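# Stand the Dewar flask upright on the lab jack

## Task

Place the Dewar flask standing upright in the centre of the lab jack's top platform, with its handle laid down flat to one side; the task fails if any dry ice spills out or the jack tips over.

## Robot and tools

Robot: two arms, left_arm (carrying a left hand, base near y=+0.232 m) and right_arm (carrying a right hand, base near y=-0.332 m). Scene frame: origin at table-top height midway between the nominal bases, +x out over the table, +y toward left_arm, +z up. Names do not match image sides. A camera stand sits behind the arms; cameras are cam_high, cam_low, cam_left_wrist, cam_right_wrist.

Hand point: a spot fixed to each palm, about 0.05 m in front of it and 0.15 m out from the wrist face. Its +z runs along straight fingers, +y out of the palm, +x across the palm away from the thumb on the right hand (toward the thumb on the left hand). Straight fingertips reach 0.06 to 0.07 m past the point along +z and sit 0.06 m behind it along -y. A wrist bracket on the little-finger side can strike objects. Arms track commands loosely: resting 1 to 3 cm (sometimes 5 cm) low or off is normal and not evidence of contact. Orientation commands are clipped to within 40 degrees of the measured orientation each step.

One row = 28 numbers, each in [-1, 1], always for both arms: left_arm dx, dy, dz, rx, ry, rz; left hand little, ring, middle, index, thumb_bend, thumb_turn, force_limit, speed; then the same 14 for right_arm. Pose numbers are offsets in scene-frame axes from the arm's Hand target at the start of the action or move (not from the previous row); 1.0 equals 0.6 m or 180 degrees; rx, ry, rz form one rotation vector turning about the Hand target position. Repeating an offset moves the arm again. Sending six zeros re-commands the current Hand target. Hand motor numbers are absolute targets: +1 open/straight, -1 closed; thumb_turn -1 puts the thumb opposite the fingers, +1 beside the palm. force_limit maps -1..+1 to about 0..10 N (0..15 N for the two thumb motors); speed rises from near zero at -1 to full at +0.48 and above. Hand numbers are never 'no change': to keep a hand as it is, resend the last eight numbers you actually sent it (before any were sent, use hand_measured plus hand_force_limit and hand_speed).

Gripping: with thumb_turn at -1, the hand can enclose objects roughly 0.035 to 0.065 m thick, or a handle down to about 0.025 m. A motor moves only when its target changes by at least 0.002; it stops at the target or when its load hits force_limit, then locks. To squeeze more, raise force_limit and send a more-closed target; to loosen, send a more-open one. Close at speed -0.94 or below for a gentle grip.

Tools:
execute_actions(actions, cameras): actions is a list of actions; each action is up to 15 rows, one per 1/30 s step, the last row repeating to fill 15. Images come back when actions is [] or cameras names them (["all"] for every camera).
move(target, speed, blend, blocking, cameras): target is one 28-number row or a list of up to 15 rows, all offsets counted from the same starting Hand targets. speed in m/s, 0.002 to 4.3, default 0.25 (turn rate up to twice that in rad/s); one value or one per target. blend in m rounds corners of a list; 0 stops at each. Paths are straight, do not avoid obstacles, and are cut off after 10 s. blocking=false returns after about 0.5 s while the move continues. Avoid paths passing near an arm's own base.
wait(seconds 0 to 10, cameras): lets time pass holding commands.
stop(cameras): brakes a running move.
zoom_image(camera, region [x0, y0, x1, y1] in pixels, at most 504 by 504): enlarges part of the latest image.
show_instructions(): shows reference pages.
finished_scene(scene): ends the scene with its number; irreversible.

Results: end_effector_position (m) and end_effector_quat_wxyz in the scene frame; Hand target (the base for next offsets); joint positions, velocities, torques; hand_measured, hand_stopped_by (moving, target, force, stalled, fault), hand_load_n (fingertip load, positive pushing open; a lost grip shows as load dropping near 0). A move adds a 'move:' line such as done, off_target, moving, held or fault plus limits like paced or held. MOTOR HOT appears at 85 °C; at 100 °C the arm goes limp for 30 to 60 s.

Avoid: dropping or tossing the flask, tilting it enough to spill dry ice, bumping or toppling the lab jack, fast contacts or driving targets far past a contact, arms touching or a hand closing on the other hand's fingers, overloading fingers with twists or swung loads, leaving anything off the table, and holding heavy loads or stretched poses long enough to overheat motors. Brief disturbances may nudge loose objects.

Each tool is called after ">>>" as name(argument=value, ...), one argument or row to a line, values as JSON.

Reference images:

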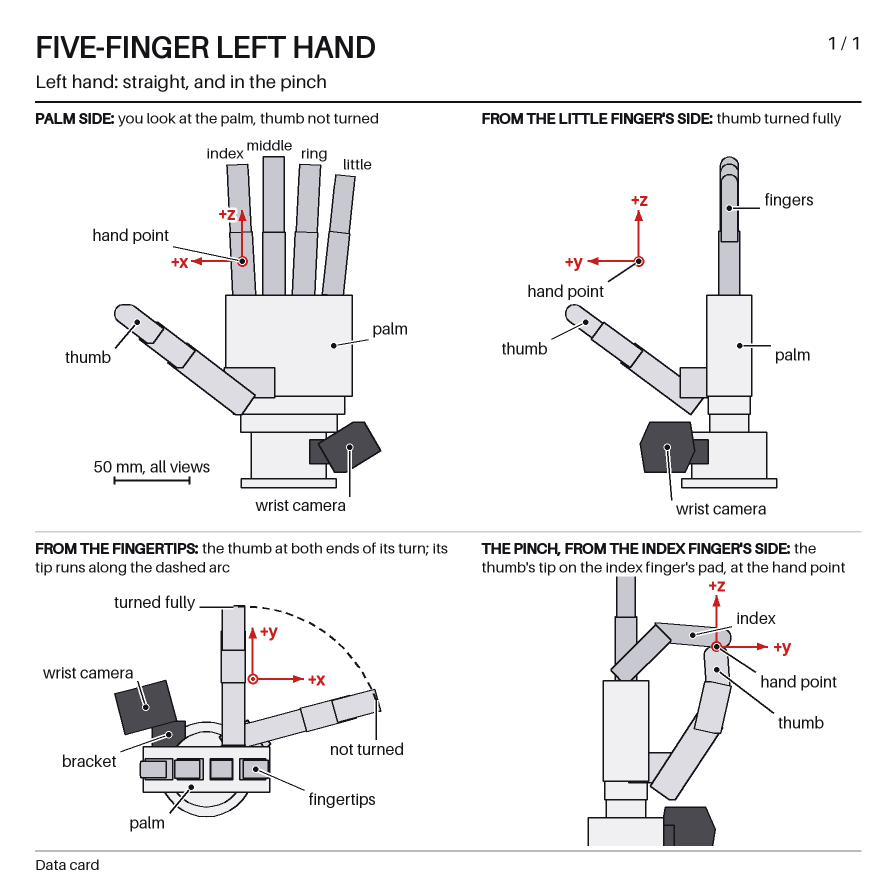

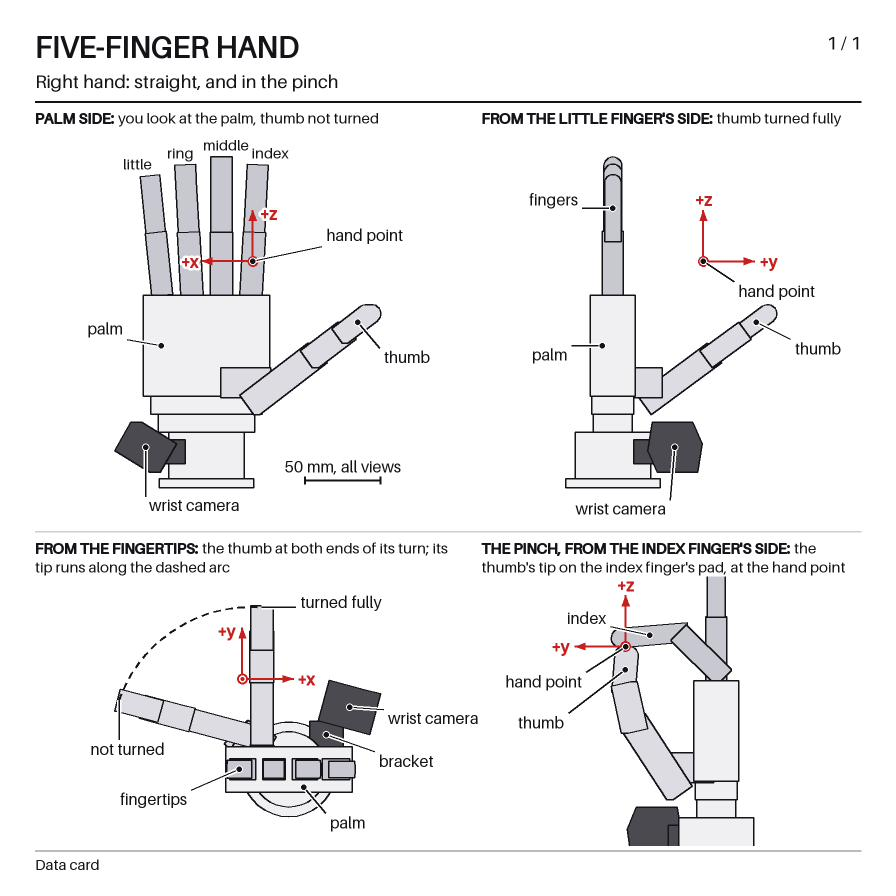

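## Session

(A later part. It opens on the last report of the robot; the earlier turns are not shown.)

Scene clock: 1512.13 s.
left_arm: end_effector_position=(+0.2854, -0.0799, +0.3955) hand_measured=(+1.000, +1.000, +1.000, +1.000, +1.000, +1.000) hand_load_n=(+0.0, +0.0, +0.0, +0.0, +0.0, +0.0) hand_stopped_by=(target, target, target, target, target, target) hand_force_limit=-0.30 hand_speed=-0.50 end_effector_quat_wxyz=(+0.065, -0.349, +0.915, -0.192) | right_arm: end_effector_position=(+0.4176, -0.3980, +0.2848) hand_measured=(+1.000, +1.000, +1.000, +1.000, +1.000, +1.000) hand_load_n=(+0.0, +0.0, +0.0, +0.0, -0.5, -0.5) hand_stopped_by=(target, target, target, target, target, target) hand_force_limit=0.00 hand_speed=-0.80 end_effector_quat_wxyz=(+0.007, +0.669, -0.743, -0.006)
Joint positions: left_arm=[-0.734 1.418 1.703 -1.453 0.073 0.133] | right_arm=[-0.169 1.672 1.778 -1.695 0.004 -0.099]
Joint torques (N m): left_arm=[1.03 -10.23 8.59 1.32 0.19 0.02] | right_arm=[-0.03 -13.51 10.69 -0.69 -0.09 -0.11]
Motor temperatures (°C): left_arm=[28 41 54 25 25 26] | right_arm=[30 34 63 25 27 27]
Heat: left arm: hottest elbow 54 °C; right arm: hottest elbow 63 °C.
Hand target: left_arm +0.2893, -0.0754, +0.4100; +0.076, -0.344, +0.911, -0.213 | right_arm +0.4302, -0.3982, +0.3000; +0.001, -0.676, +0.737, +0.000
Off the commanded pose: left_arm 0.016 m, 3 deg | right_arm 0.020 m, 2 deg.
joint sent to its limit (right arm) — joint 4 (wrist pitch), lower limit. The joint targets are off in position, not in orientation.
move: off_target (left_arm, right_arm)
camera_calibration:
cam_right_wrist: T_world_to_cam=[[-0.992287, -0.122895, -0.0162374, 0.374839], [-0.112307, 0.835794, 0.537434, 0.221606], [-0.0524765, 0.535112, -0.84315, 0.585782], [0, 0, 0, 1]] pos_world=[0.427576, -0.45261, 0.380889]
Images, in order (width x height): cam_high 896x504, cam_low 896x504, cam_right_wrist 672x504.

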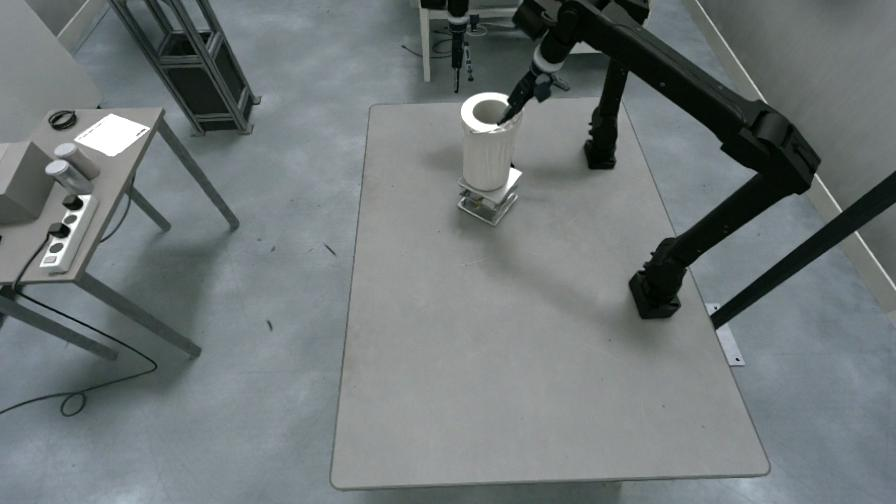

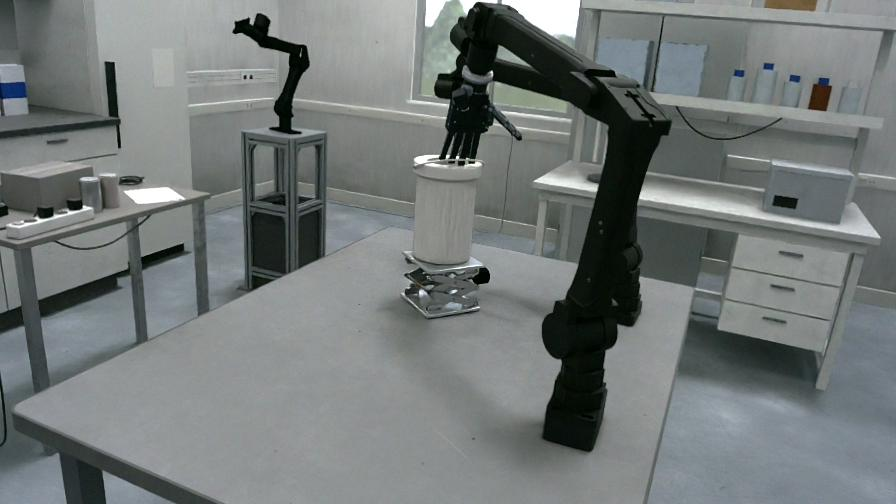

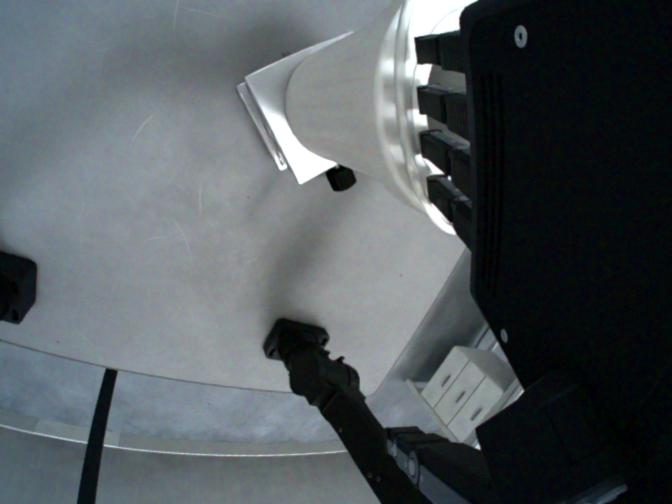

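>>> move(
  target=[-0.03, 0.04, 0, 0, 0, 0, 1, 1, 1, 1, 1, 1, -0.3, -0.5, 0, 0, 0, 0, 0, 0, 1, 1, 1, 1, 1, 1, 0, -0.8],
  speed=0.06,
  cameras=["cam_high", "cam_low", "cam_right_wrist"],
)

>>> zoom_image(
  camera="cam_high",
  region=[420, 50, 560, 240],
)

>>> zoom_image(
  camera="cam_low",
  region=[360, 80, 540, 330],
)

Scene clock: 1518.67 s.
left_arm: end_effector_position=(+0.2675, -0.0572, +0.3964) hand_measured=(+1.000, +1.000, +1.000, +1.000, +1.000, +1.000) hand_load_n=(+0.0, +0.0, +0.0, +0.0, +0.0, +0.0) hand_stopped_by=(target, target, target, target, target, target) hand_force_limit=-0.30 hand_speed=-0.50 end_effector_quat_wxyz=(+0.066, -0.348, +0.915, -0.194) | right_arm: end_effector_position=(+0.4176, -0.3980, +0.2848) hand_measured=(+1.000, +1.000, +1.000, +1.000, +1.000, +1.000) hand_load_n=(+0.0, +0.0, +0.0, +0.0, -0.5, +0.0) hand_stopped_by=(target, target, target, target, target, target) hand_force_limit=0.00 hand_speed=-0.80 end_effector_quat_wxyz=(+0.007, +0.669, -0.743, -0.006)
Joint positions: left_arm=[-0.718 1.343 1.631 -1.453 0.081 0.15] | right_arm=[-0.169 1.672 1.778 -1.695 0.004 -0.099]
Joint torques (N m): left_arm=[0.97 -9.11 8.62 1.1 0.18 0.02] | right_arm=[-0.03 -13.51 10.69 -0.68 -0.09 -0.1]
Motor temperatures (°C): left_arm=[28 40 53 25 25 26] | right_arm=[30 34 63 25 27 27]
Heat: left arm: hottest elbow 53 °C; right arm: hottest elbow 63 °C.
Hand target: left_arm +0.2713, -0.0514, +0.4100; +0.076, -0.344, +0.911, -0.213 | right_arm +0.4302, -0.3982, +0.3000; +0.001, -0.676, +0.737, +0.000
Off the commanded pose: left_arm 0.015 m, 2 deg | right_arm 0.020 m, 2 deg.
joint sent to its limit (right arm) — joint 4 (wrist pitch), lower limit. The joint targets are off in position, not in orientation.
move: off_target (left_arm, right_arm)
camera_calibration:
cam_right_wrist: T_world_to_cam=[[-0.992287, -0.122895, -0.0162374, 0.374839], [-0.112307, 0.835794, 0.537434, 0.221606], [-0.0524765, 0.535112, -0.84315, 0.585782], [0, 0, 0, 1]] pos_world=[0.427576, -0.45261, 0.380889]
Images, in order (width x height): cam_high 896x504, cam_low 896x504, cam_right_wrist 672x504.

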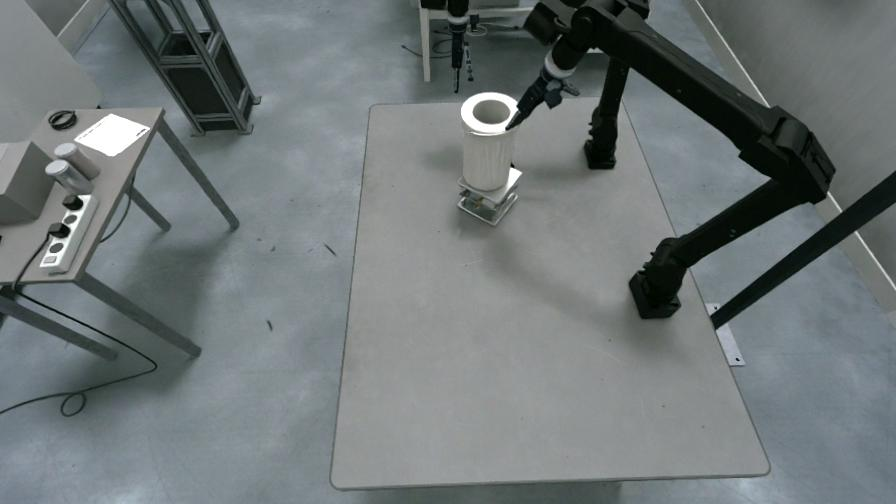

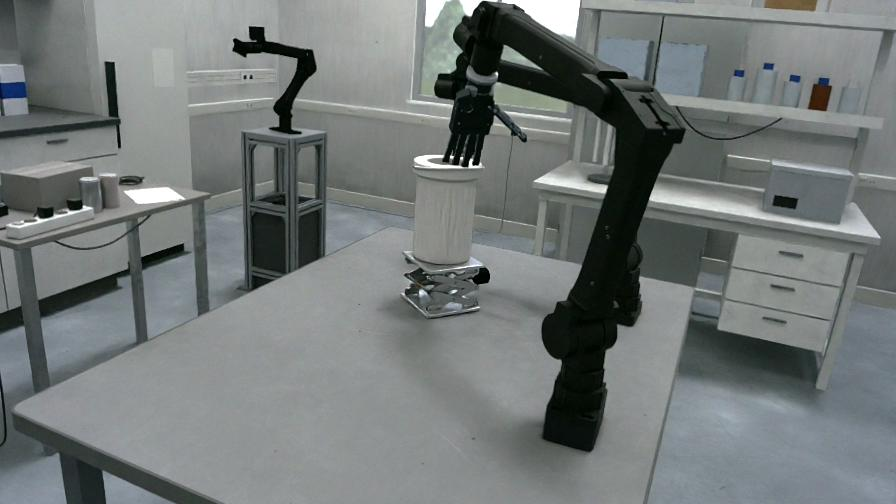

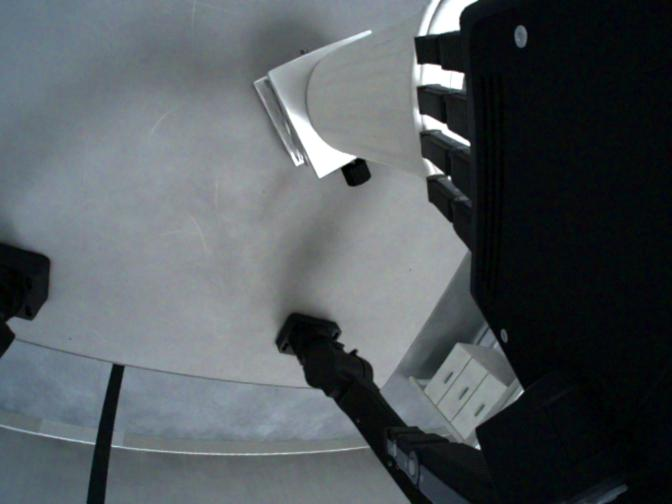

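Scaled by 2.653 from the camera's 896x504 image, which has a finer 1280x720 frame.

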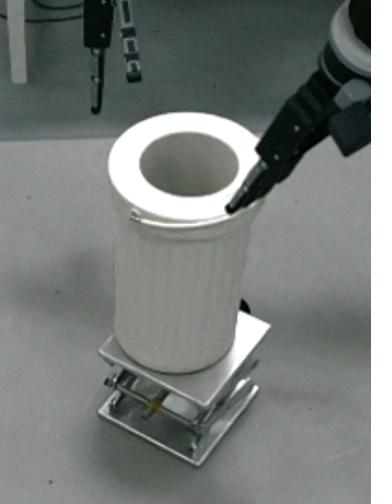

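Scaled by 2.016 from the camera's 896x504 image, which has a finer 1280x720 frame.

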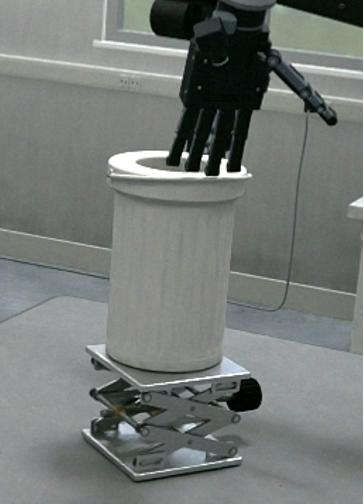

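>>> execute_actions(
  actions=[],
  cameras=["cam_high", "cam_low", "cam_left_wrist", "cam_right_wrist"],
)

>>> zoom_image(
  camera="cam_high",
  region=[450, 80, 540, 150],
)

>>> zoom_image(
  camera="cam_low",
  region=[400, 130, 500, 200],
)

>>> zoom_image(
  camera="cam_left_wrist",
  region=[220, 400, 440, 504],
)

>>> zoom_image(
  camera="cam_right_wrist",
  region=[300, 0, 520, 260],
)

Scene clock: 1527.77 s.
left_arm: end_effector_position=(+0.2675, -0.0572, +0.3964) hand_measured=(+1.000, +1.000, +1.000, +1.000, +1.000, +1.000) hand_load_n=(+0.0, +0.0, +0.0, +0.0, -0.5, -0.5) hand_stopped_by=(target, target, target, target, target, target) hand_force_limit=-0.30 hand_speed=-0.50 end_effector_quat_wxyz=(+0.066, -0.348, +0.915, -0.194) | right_arm: end_effector_position=(+0.4176, -0.3980, +0.2848) hand_measured=(+1.000, +1.000, +1.000, +1.000, +1.000, +1.000) hand_load_n=(+0.0, +0.0, +0.5, +0.0, +0.0, +0.0) hand_stopped_by=(target, target, target, target, target, target) hand_force_limit=0.00 hand_speed=-0.80 end_effector_quat_wxyz=(+0.007, +0.669, -0.743, -0.006)
Joint positions: left_arm=[-0.718 1.343 1.631 -1.453 0.081 0.15] | right_arm=[-0.169 1.672 1.778 -1.695 0.004 -0.099]
Joint velocities: within noise
Joint torques (N m): left_arm=[1.26 -9.05 8.57 1.09 0.2 0.01] | right_arm=[-0.03 -13.51 10.69 -0.66 -0.09 -0.1]
Motor temperatures (°C): left_arm=[28 39 52 25 25 26] | right_arm=[30 34 63 25 27 27]
Heat: left arm: hottest elbow 52 °C; right arm: hottest elbow 63 °C.
Hand target: left_arm +0.2713, -0.0514, +0.4100; +0.076, -0.344, +0.911, -0.213 | right_arm +0.4302, -0.3982, +0.3000; +0.001, -0.676, +0.737, +0.000
Off the commanded pose: left_arm 0.015 m, 2 deg | right_arm 0.020 m, 2 deg.
camera_calibration:
cam_left_wrist: T_world_to_cam=[[0.439603, -0.795336, 0.41736, -0.333085], [-0.871489, -0.26523, 0.412504, 0.0567064], [-0.217383, -0.545063, -0.809723, 0.461294], [0, 0, 0, 1]] pos_world=[0.296122, 0.00156035, 0.489145]
cam_right_wrist: T_world_to_cam=[[-0.992287, -0.122895, -0.0162374, 0.374839], [-0.112307, 0.835794, 0.537434, 0.221606], [-0.0524765, 0.535112, -0.84315, 0.585782], [0, 0, 0, 1]] pos_world=[0.427576, -0.45261, 0.380889]

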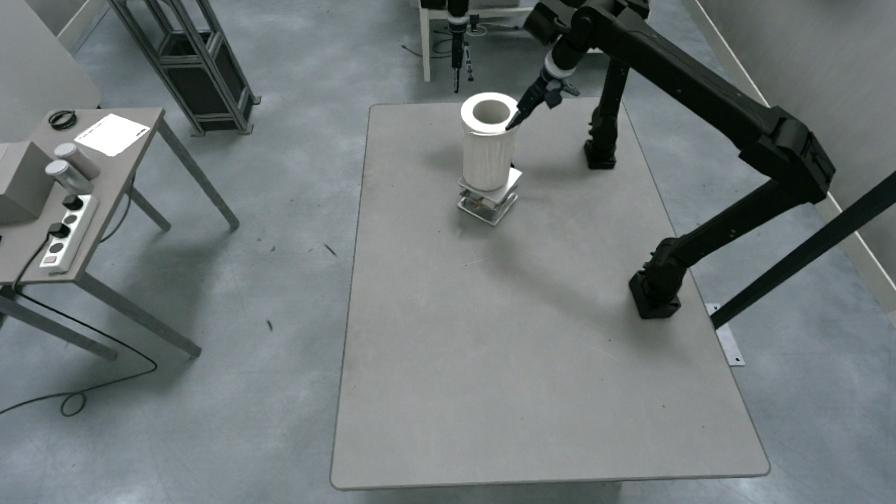

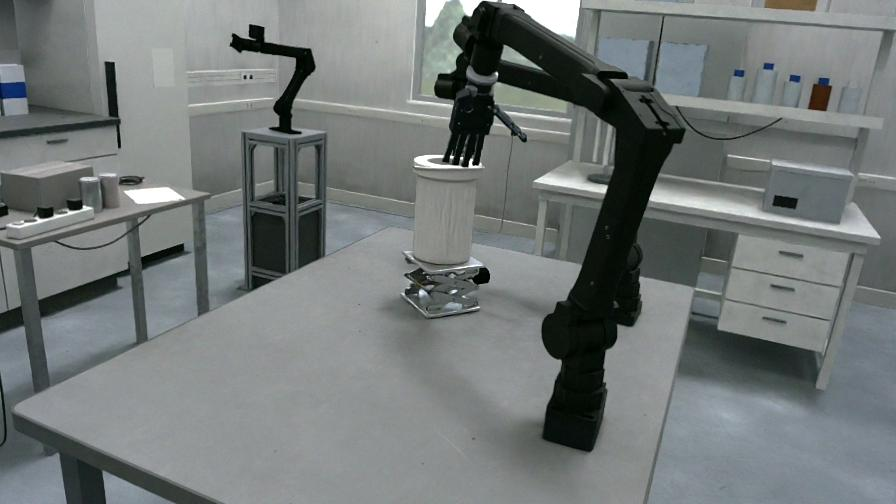

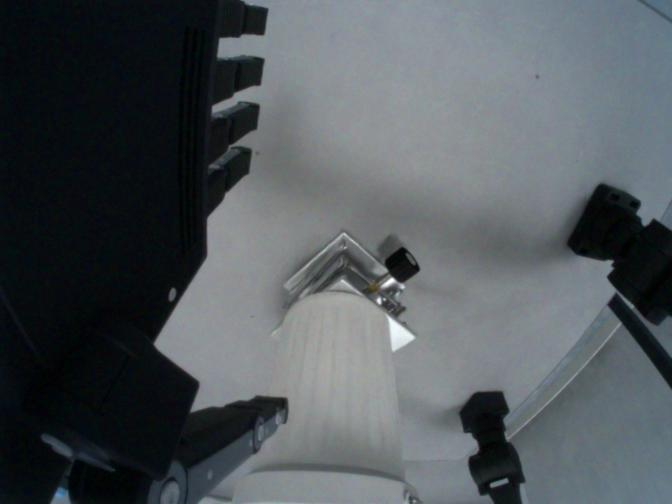

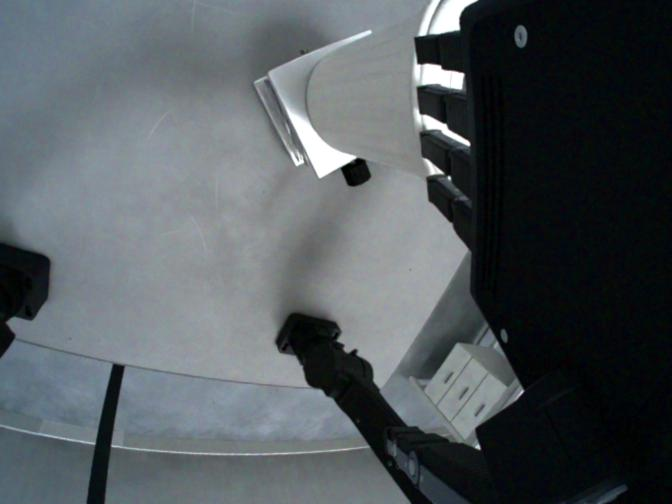

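Scaled by 5.600 from the camera's 896x504 image, which has a finer 1280x720 frame.

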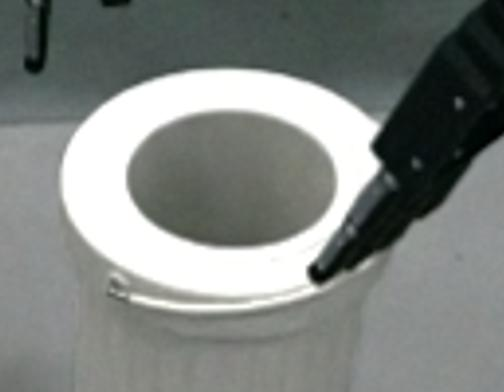

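Scaled by 5.040 from the camera's 896x504 image, which has a finer 1280x720 frame.

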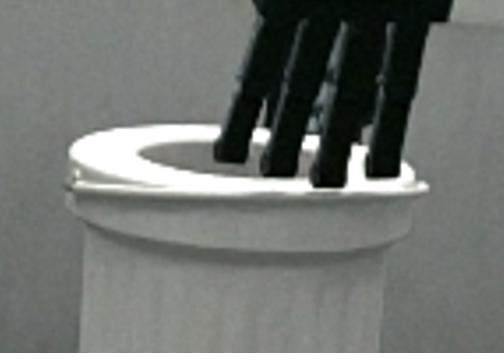

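Scaled by 2.291 from the camera's 672x504 image, which has a finer 960x720 frame.

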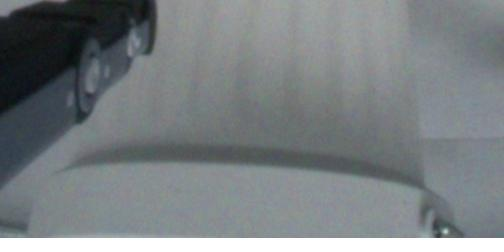

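Scaled by 1.938 from the camera's 672x504 image, which has a finer 960x720 frame.

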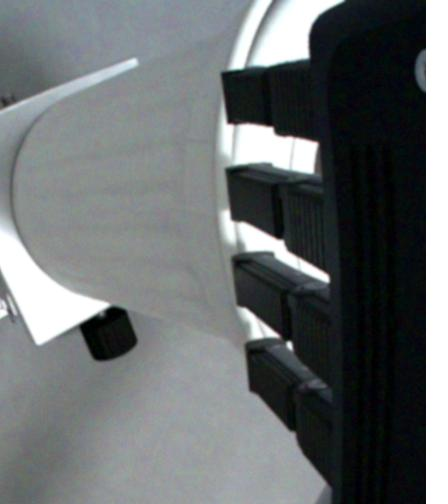

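>>> move(
  target=[-0.022, 0.028, 0, 0, 0, 0, 1, 1, 1, 1, 1, 1, -0.3, -0.5, 0, 0, 0, 0, 0, 0, 1, 1, 1, 1, 1, 1, 0, -0.8],
  speed=0.06,
  cameras=["cam_high", "cam_low", "cam_right_wrist"],
)

>>> zoom_image(
  camera="cam_high",
  region=[450, 80, 540, 150],
)

>>> zoom_image(
  camera="cam_low",
  region=[400, 130, 500, 200],
)

Scene clock: 1547.27 s.
left_arm: end_effector_position=(+0.2557, -0.0413, +0.3981) hand_measured=(+1.000, +1.000, +1.000, +1.000, +1.000, +1.000) hand_load_n=(+0.0, +0.0, +0.0, +0.0, +0.0, +0.0) hand_stopped_by=(target, target, target, target, target, target) hand_force_limit=-0.30 hand_speed=-0.50 end_effector_quat_wxyz=(+0.068, -0.347, +0.914, -0.198) | right_arm: end_effector_position=(+0.4176, -0.3980, +0.2848) hand_measured=(+1.000, +1.000, +1.000, +1.000, +1.000, +1.000) hand_load_n=(+0.0, +0.0, +0.0, +0.0, +0.0, +0.0) hand_stopped_by=(target, target, target, target, target, target) hand_force_limit=0.00 hand_speed=-0.80 end_effector_quat_wxyz=(+0.007, +0.669, -0.743, -0.006)
Joint positions: left_arm=[-0.705 1.29 1.585 -1.453 0.087 0.162] | right_arm=[-0.169 1.672 1.778 -1.695 0.004 -0.099]
Joint torques (N m): left_arm=[1.32 -8.12 8.61 0.83 0.22 -0.02] | right_arm=[-0.09 -13.51 10.69 -0.66 -0.09 -0.1]
Motor temperatures (°C): left_arm=[28 38 50 25 25 26] | right_arm=[30 34 64 25 27 27]
Heat: left arm: hottest elbow 50 °C; right arm: hottest elbow 64 °C.
Hand target: left_arm +0.2581, -0.0346, +0.4100; +0.076, -0.344, +0.911, -0.213 | right_arm +0.4302, -0.3982, +0.3000; +0.001, -0.676, +0.737, +0.000
Off the commanded pose: left_arm 0.014 m, 2 deg | right_arm 0.020 m, 2 deg.
joint sent to its limit (right arm) — joint 4 (wrist pitch), lower limit. The joint targets are off in position, not in orientation.
move: off_target (left_arm, right_arm)
camera_calibration:
cam_right_wrist: T_world_to_cam=[[-0.992287, -0.122895, -0.0162374, 0.374839], [-0.112307, 0.835794, 0.537434, 0.221606], [-0.0524765, 0.535112, -0.84315, 0.585782], [0, 0, 0, 1]] pos_world=[0.427576, -0.45261, 0.380889]
Images, in order (width x height): cam_high 896x504, cam_low 896x504, cam_right_wrist 672x504.

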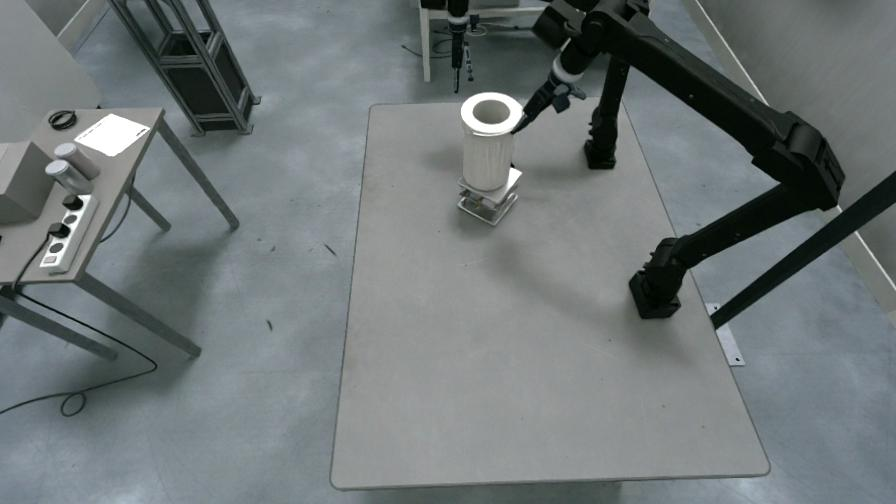

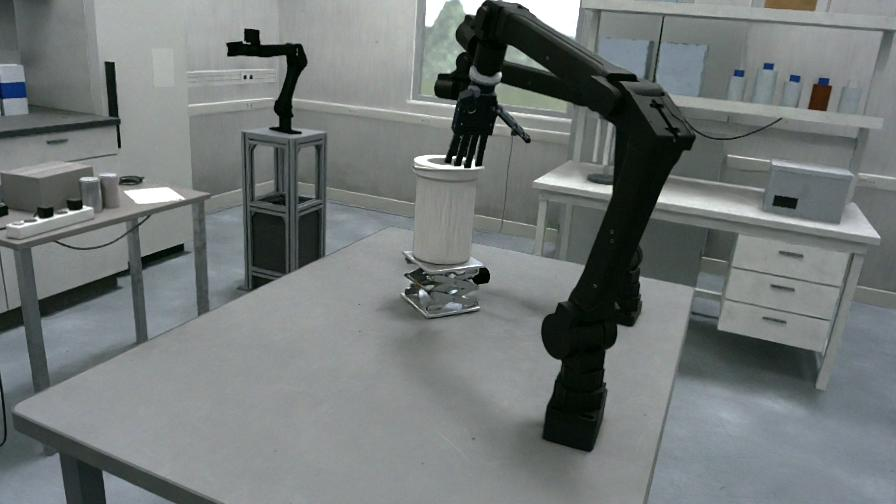

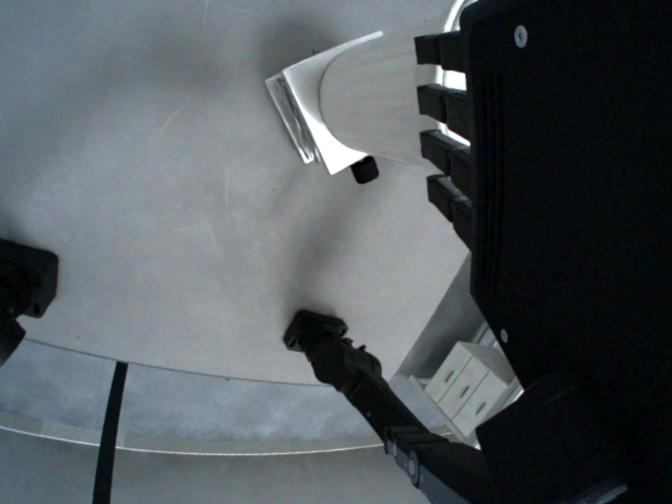

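Scaled by 5.600 from the camera's 896x504 image, which has a finer 1280x720 frame.

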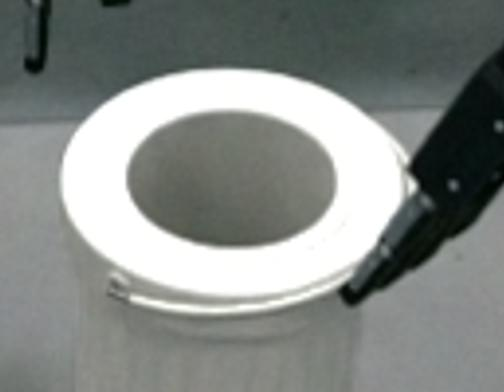

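Scaled by 5.040 from the camera's 896x504 image, which has a finer 1280x720 frame.

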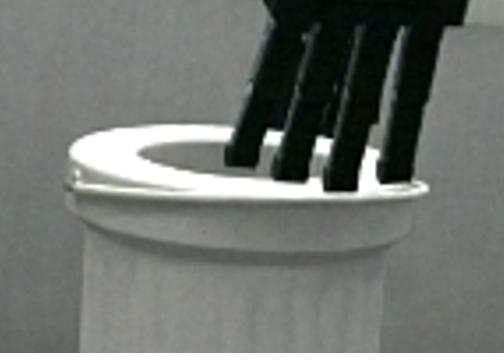

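>>> zoom_image(
  camera="cam_high",
  region=[460, 100, 530, 145],
)

>>> zoom_image(
  camera="cam_low",
  region=[408, 145, 490, 185],
)

>>> zoom_image(
  camera="cam_right_wrist",
  region=[380, 0, 500, 200],
)

Scaled by 7.200 from the camera's 896x504 image, which has a finer 1280x720 frame.

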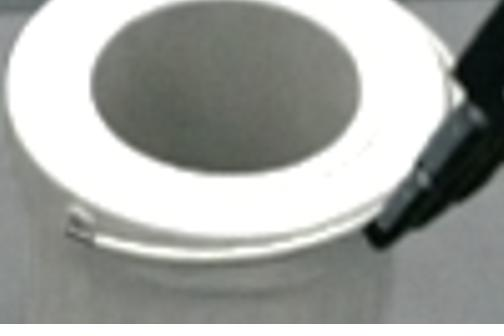

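Scaled by 6.146 from the camera's 896x504 image, which has a finer 1280x720 frame.

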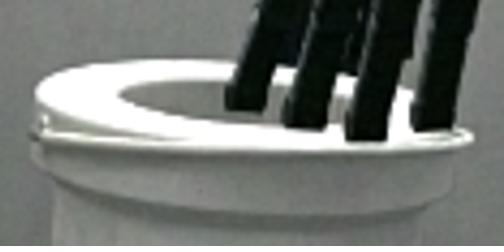

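Scaled by 2.520 from the camera's 672x504 image, which has a finer 960x720 frame.

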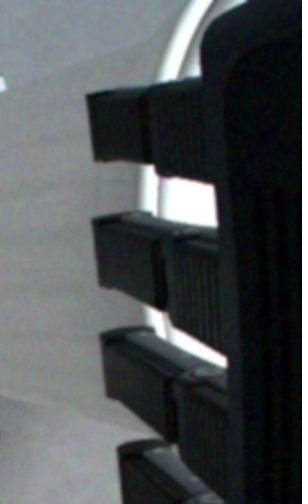

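>>> move(
  target=[0.028, -0.036, 0, 0, 0, 0, 1, 1, 1, 1, 1, 1, -0.3, -0.5, 0, 0, 0, 0, 0, 0, 1, 1, 1, 1, 1, 1, 0, -0.8],
  speed=0.06,
  cameras=["cam_high", "cam_low", "cam_right_wrist"],
)

>>> zoom_image(
  camera="cam_high",
  region=[460, 100, 530, 145],
)

>>> zoom_image(
  camera="cam_low",
  region=[408, 145, 490, 185],
)

>>> zoom_image(
  camera="cam_right_wrist",
  region=[380, 0, 500, 200],
)

Scene clock: 1600.30 s.
left_arm: end_effector_position=(+0.2652, -0.0486, +0.3856) hand_measured=(+1.000, +1.000, +1.000, +1.000, +1.000, +1.000) hand_load_n=(+0.0, +0.0, -0.5, +0.0, +0.0, +0.0) hand_stopped_by=(target, target, target, target, target, target) hand_force_limit=-0.30 hand_speed=-0.50 end_effector_quat_wxyz=(+0.059, -0.348, +0.917, -0.184) | right_arm: end_effector_position=(+0.4176, -0.3980, +0.2848) hand_measured=(+1.000, +1.000, +1.000, +1.000, +1.000, +1.000) hand_load_n=(+0.0, +0.0, +0.0, +0.0, +0.0, +0.0) hand_stopped_by=(target, target, target, target, target, target) hand_force_limit=0.00 hand_speed=-0.80 end_effector_quat_wxyz=(+0.007, +0.669, -0.743, -0.006)
Joint positions: left_arm=[-0.705 1.336 1.598 -1.453 0.087 0.164] | right_arm=[-0.169 1.672 1.778 -1.695 0.004 -0.099]
Joint torques (N m): left_arm=[-0.44 -7.47 12.6 1.17 -0.05 -0.16] | right_arm=[-0.09 -13.51 10.69 -0.68 -0.09 -0.11]
Motor temperatures (°C): left_arm=[28 37 48 25 25 26] | right_arm=[30 34 64 25 27 27]
Heat: left arm: hottest elbow 48 °C; right arm: hottest elbow 64 °C.
Hand target: left_arm +0.2749, -0.0562, +0.4100; +0.076, -0.344, +0.911, -0.213 | right_arm +0.4302, -0.3982, +0.3000; +0.001, -0.676, +0.737, +0.000
Off the commanded pose: left_arm 0.027 m, 4 deg | right_arm 0.020 m, 2 deg.
joint sent to its limit (right arm) — joint 4 (wrist pitch), lower limit. The joint targets are off in position, not in orientation.
move: off_target (left_arm, right_arm)
camera_calibration:
cam_right_wrist: T_world_to_cam=[[-0.992287, -0.122895, -0.0162374, 0.374839], [-0.112307, 0.835794, 0.537434, 0.221606], [-0.0524765, 0.535112, -0.84315, 0.585782], [0, 0, 0, 1]] pos_world=[0.427576, -0.45261, 0.380889]
Images, in order (width x height): cam_high 896x504, cam_low 896x504, cam_right_wrist 672x504.

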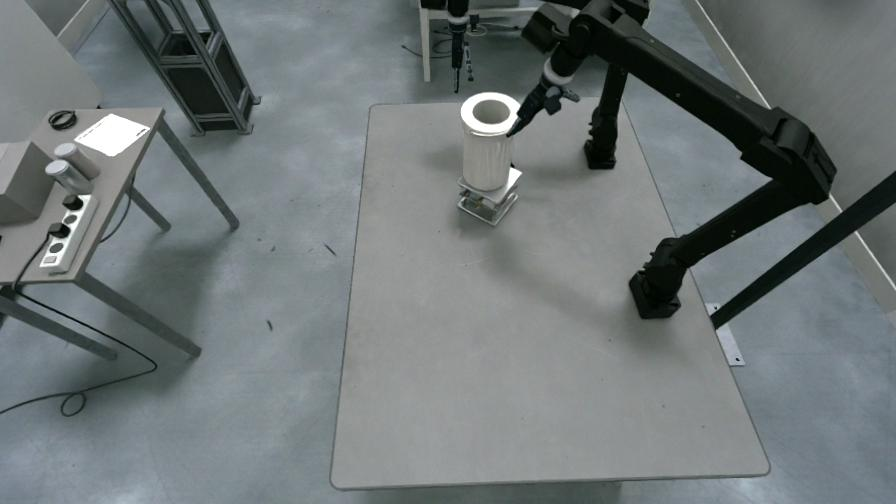

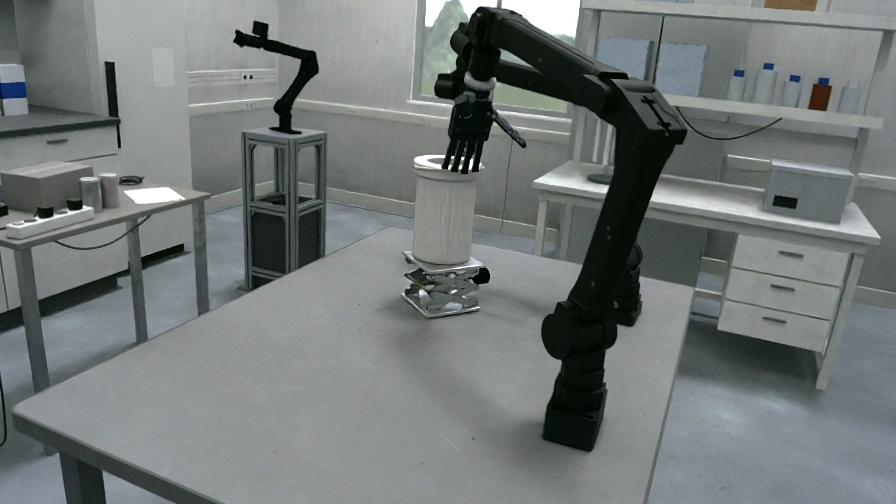

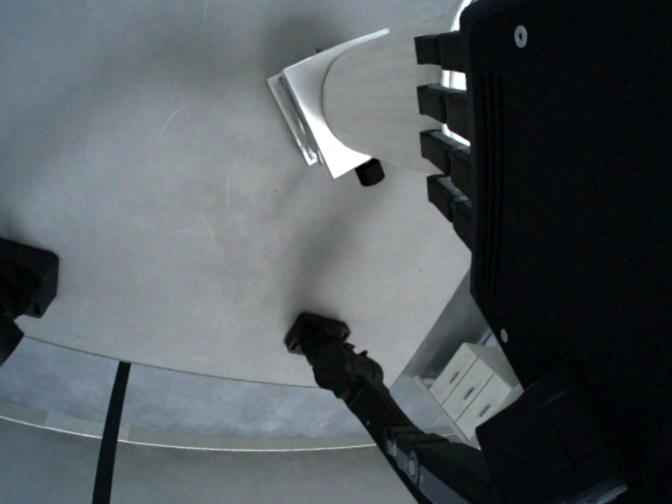

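Scaled by 7.200 from the camera's 896x504 image, which has a finer 1280x720 frame.

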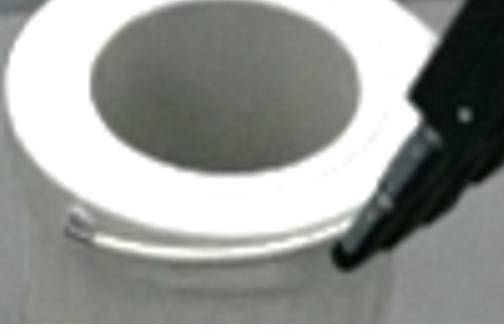

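Scaled by 6.146 from the camera's 896x504 image, which has a finer 1280x720 frame.

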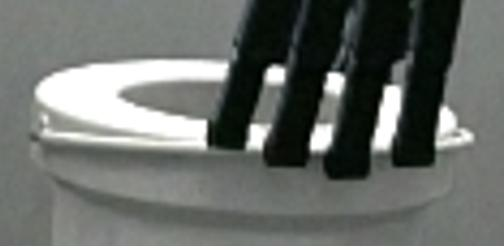

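Scaled by 2.520 from the camera's 672x504 image, which has a finer 960x720 frame.

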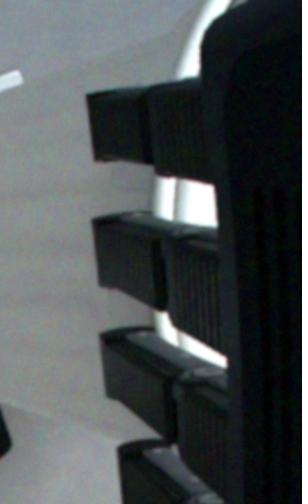

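>>> move(
  target=[0.018, -0.022, 0, 0, 0, 0, 1, 1, 1, 1, 1, 1, -0.3, -0.5, 0, 0, 0, 0, 0, 0, 1, 1, 1, 1, 1, 1, 0, -0.8],
  speed=0.06,
  cameras=["cam_high", "cam_low", "cam_right_wrist"],
)

>>> zoom_image(
  camera="cam_high",
  region=[460, 100, 530, 145],
)

>>> zoom_image(
  camera="cam_low",
  region=[408, 145, 490, 185],
)

>>> zoom_image(
  camera="cam_right_wrist",
  region=[380, 0, 500, 200],
)

Scene clock: 1614.57 s.
left_arm: end_effector_position=(+0.2758, -0.0554, +0.3878) hand_measured=(+1.000, +1.000, +1.000, +1.000, +1.000, +1.000) hand_load_n=(+0.0, +0.0, -2.0, +0.0, +0.0, +0.0) hand_stopped_by=(target, target, target, target, target, target) hand_force_limit=-0.30 hand_speed=-0.50 end_effector_quat_wxyz=(+0.063, -0.344, +0.918, -0.185) | right_arm: end_effector_position=(+0.4176, -0.3980, +0.2848) hand_measured=(+1.000, +1.000, +1.000, +1.000, +1.000, +1.000) hand_load_n=(+0.0, +0.0, +0.0, +0.0, +0.5, +0.0) hand_stopped_by=(target, target, target, target, target, target) hand_force_limit=0.00 hand_speed=-0.80 end_effector_quat_wxyz=(+0.007, +0.669, -0.743, -0.006)
Joint positions: left_arm=[-0.705 1.366 1.633 -1.453 0.084 0.173] | right_arm=[-0.169 1.672 1.778 -1.695 0.004 -0.099]
Joint torques (N m): left_arm=[-0.67 -7.06 12.94 1.29 -0.06 -0.28] | right_arm=[-0.09 -13.51 10.69 -0.69 -0.09 -0.1]
Motor temperatures (°C): left_arm=[28 37 50 25 25 26] | right_arm=[30 34 64 25 27 27]
Heat: left arm: hottest elbow 50 °C; right arm: hottest elbow 64 °C.
Hand target: left_arm +0.2857, -0.0694, +0.4100; +0.076, -0.344, +0.911, -0.213 | right_arm +0.4302, -0.3982, +0.3000; +0.001, -0.676, +0.737, +0.000
Off the commanded pose: left_arm 0.028 m, 4 deg | right_arm 0.020 m, 2 deg.
joint sent to its limit (right arm) — joint 4 (wrist pitch), lower limit. The joint targets are off in position, not in orientation.
move: off_target (left_arm, right_arm)
camera_calibration:
cam_right_wrist: T_world_to_cam=[[-0.992287, -0.122895, -0.0162374, 0.374839], [-0.112307, 0.835794, 0.537434, 0.221606], [-0.0524765, 0.535112, -0.84315, 0.585782], [0, 0, 0, 1]] pos_world=[0.427576, -0.45261, 0.380889]
Images, in order (width x height): cam_high 896x504, cam_low 896x504, cam_right_wrist 672x504.

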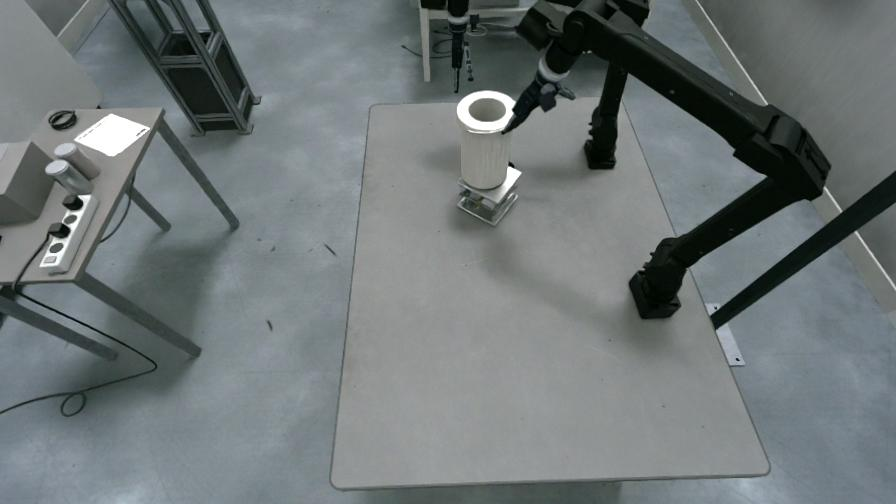

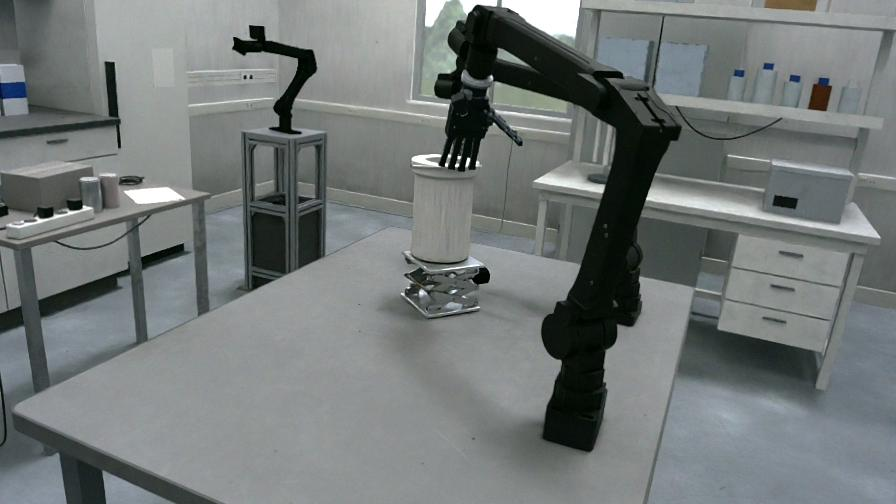

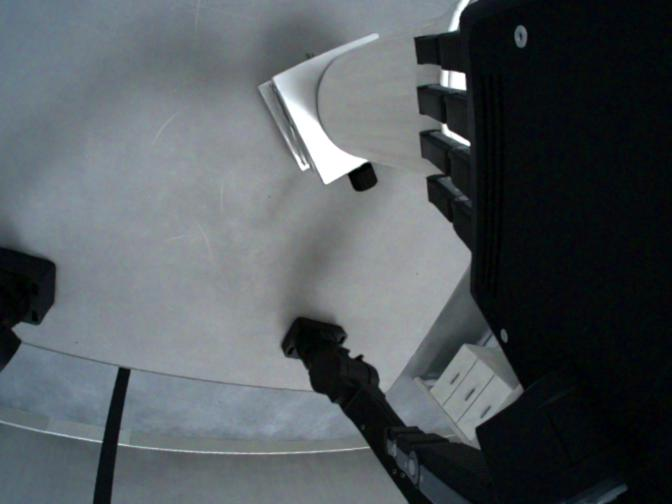

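Scaled by 7.200 from the camera's 896x504 image, which has a finer 1280x720 frame.

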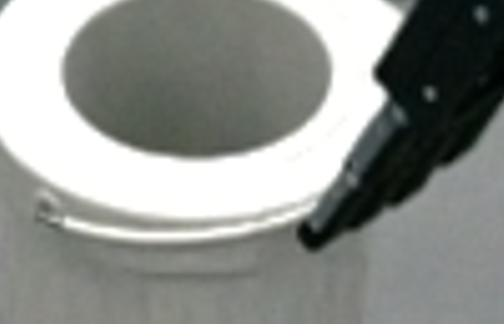

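Scaled by 6.146 from the camera's 896x504 image, which has a finer 1280x720 frame.

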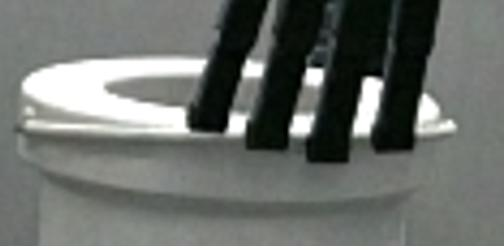

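Scaled by 2.520 from the camera's 672x504 image, which has a finer 960x720 frame.

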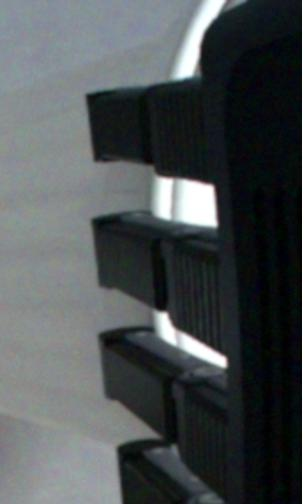

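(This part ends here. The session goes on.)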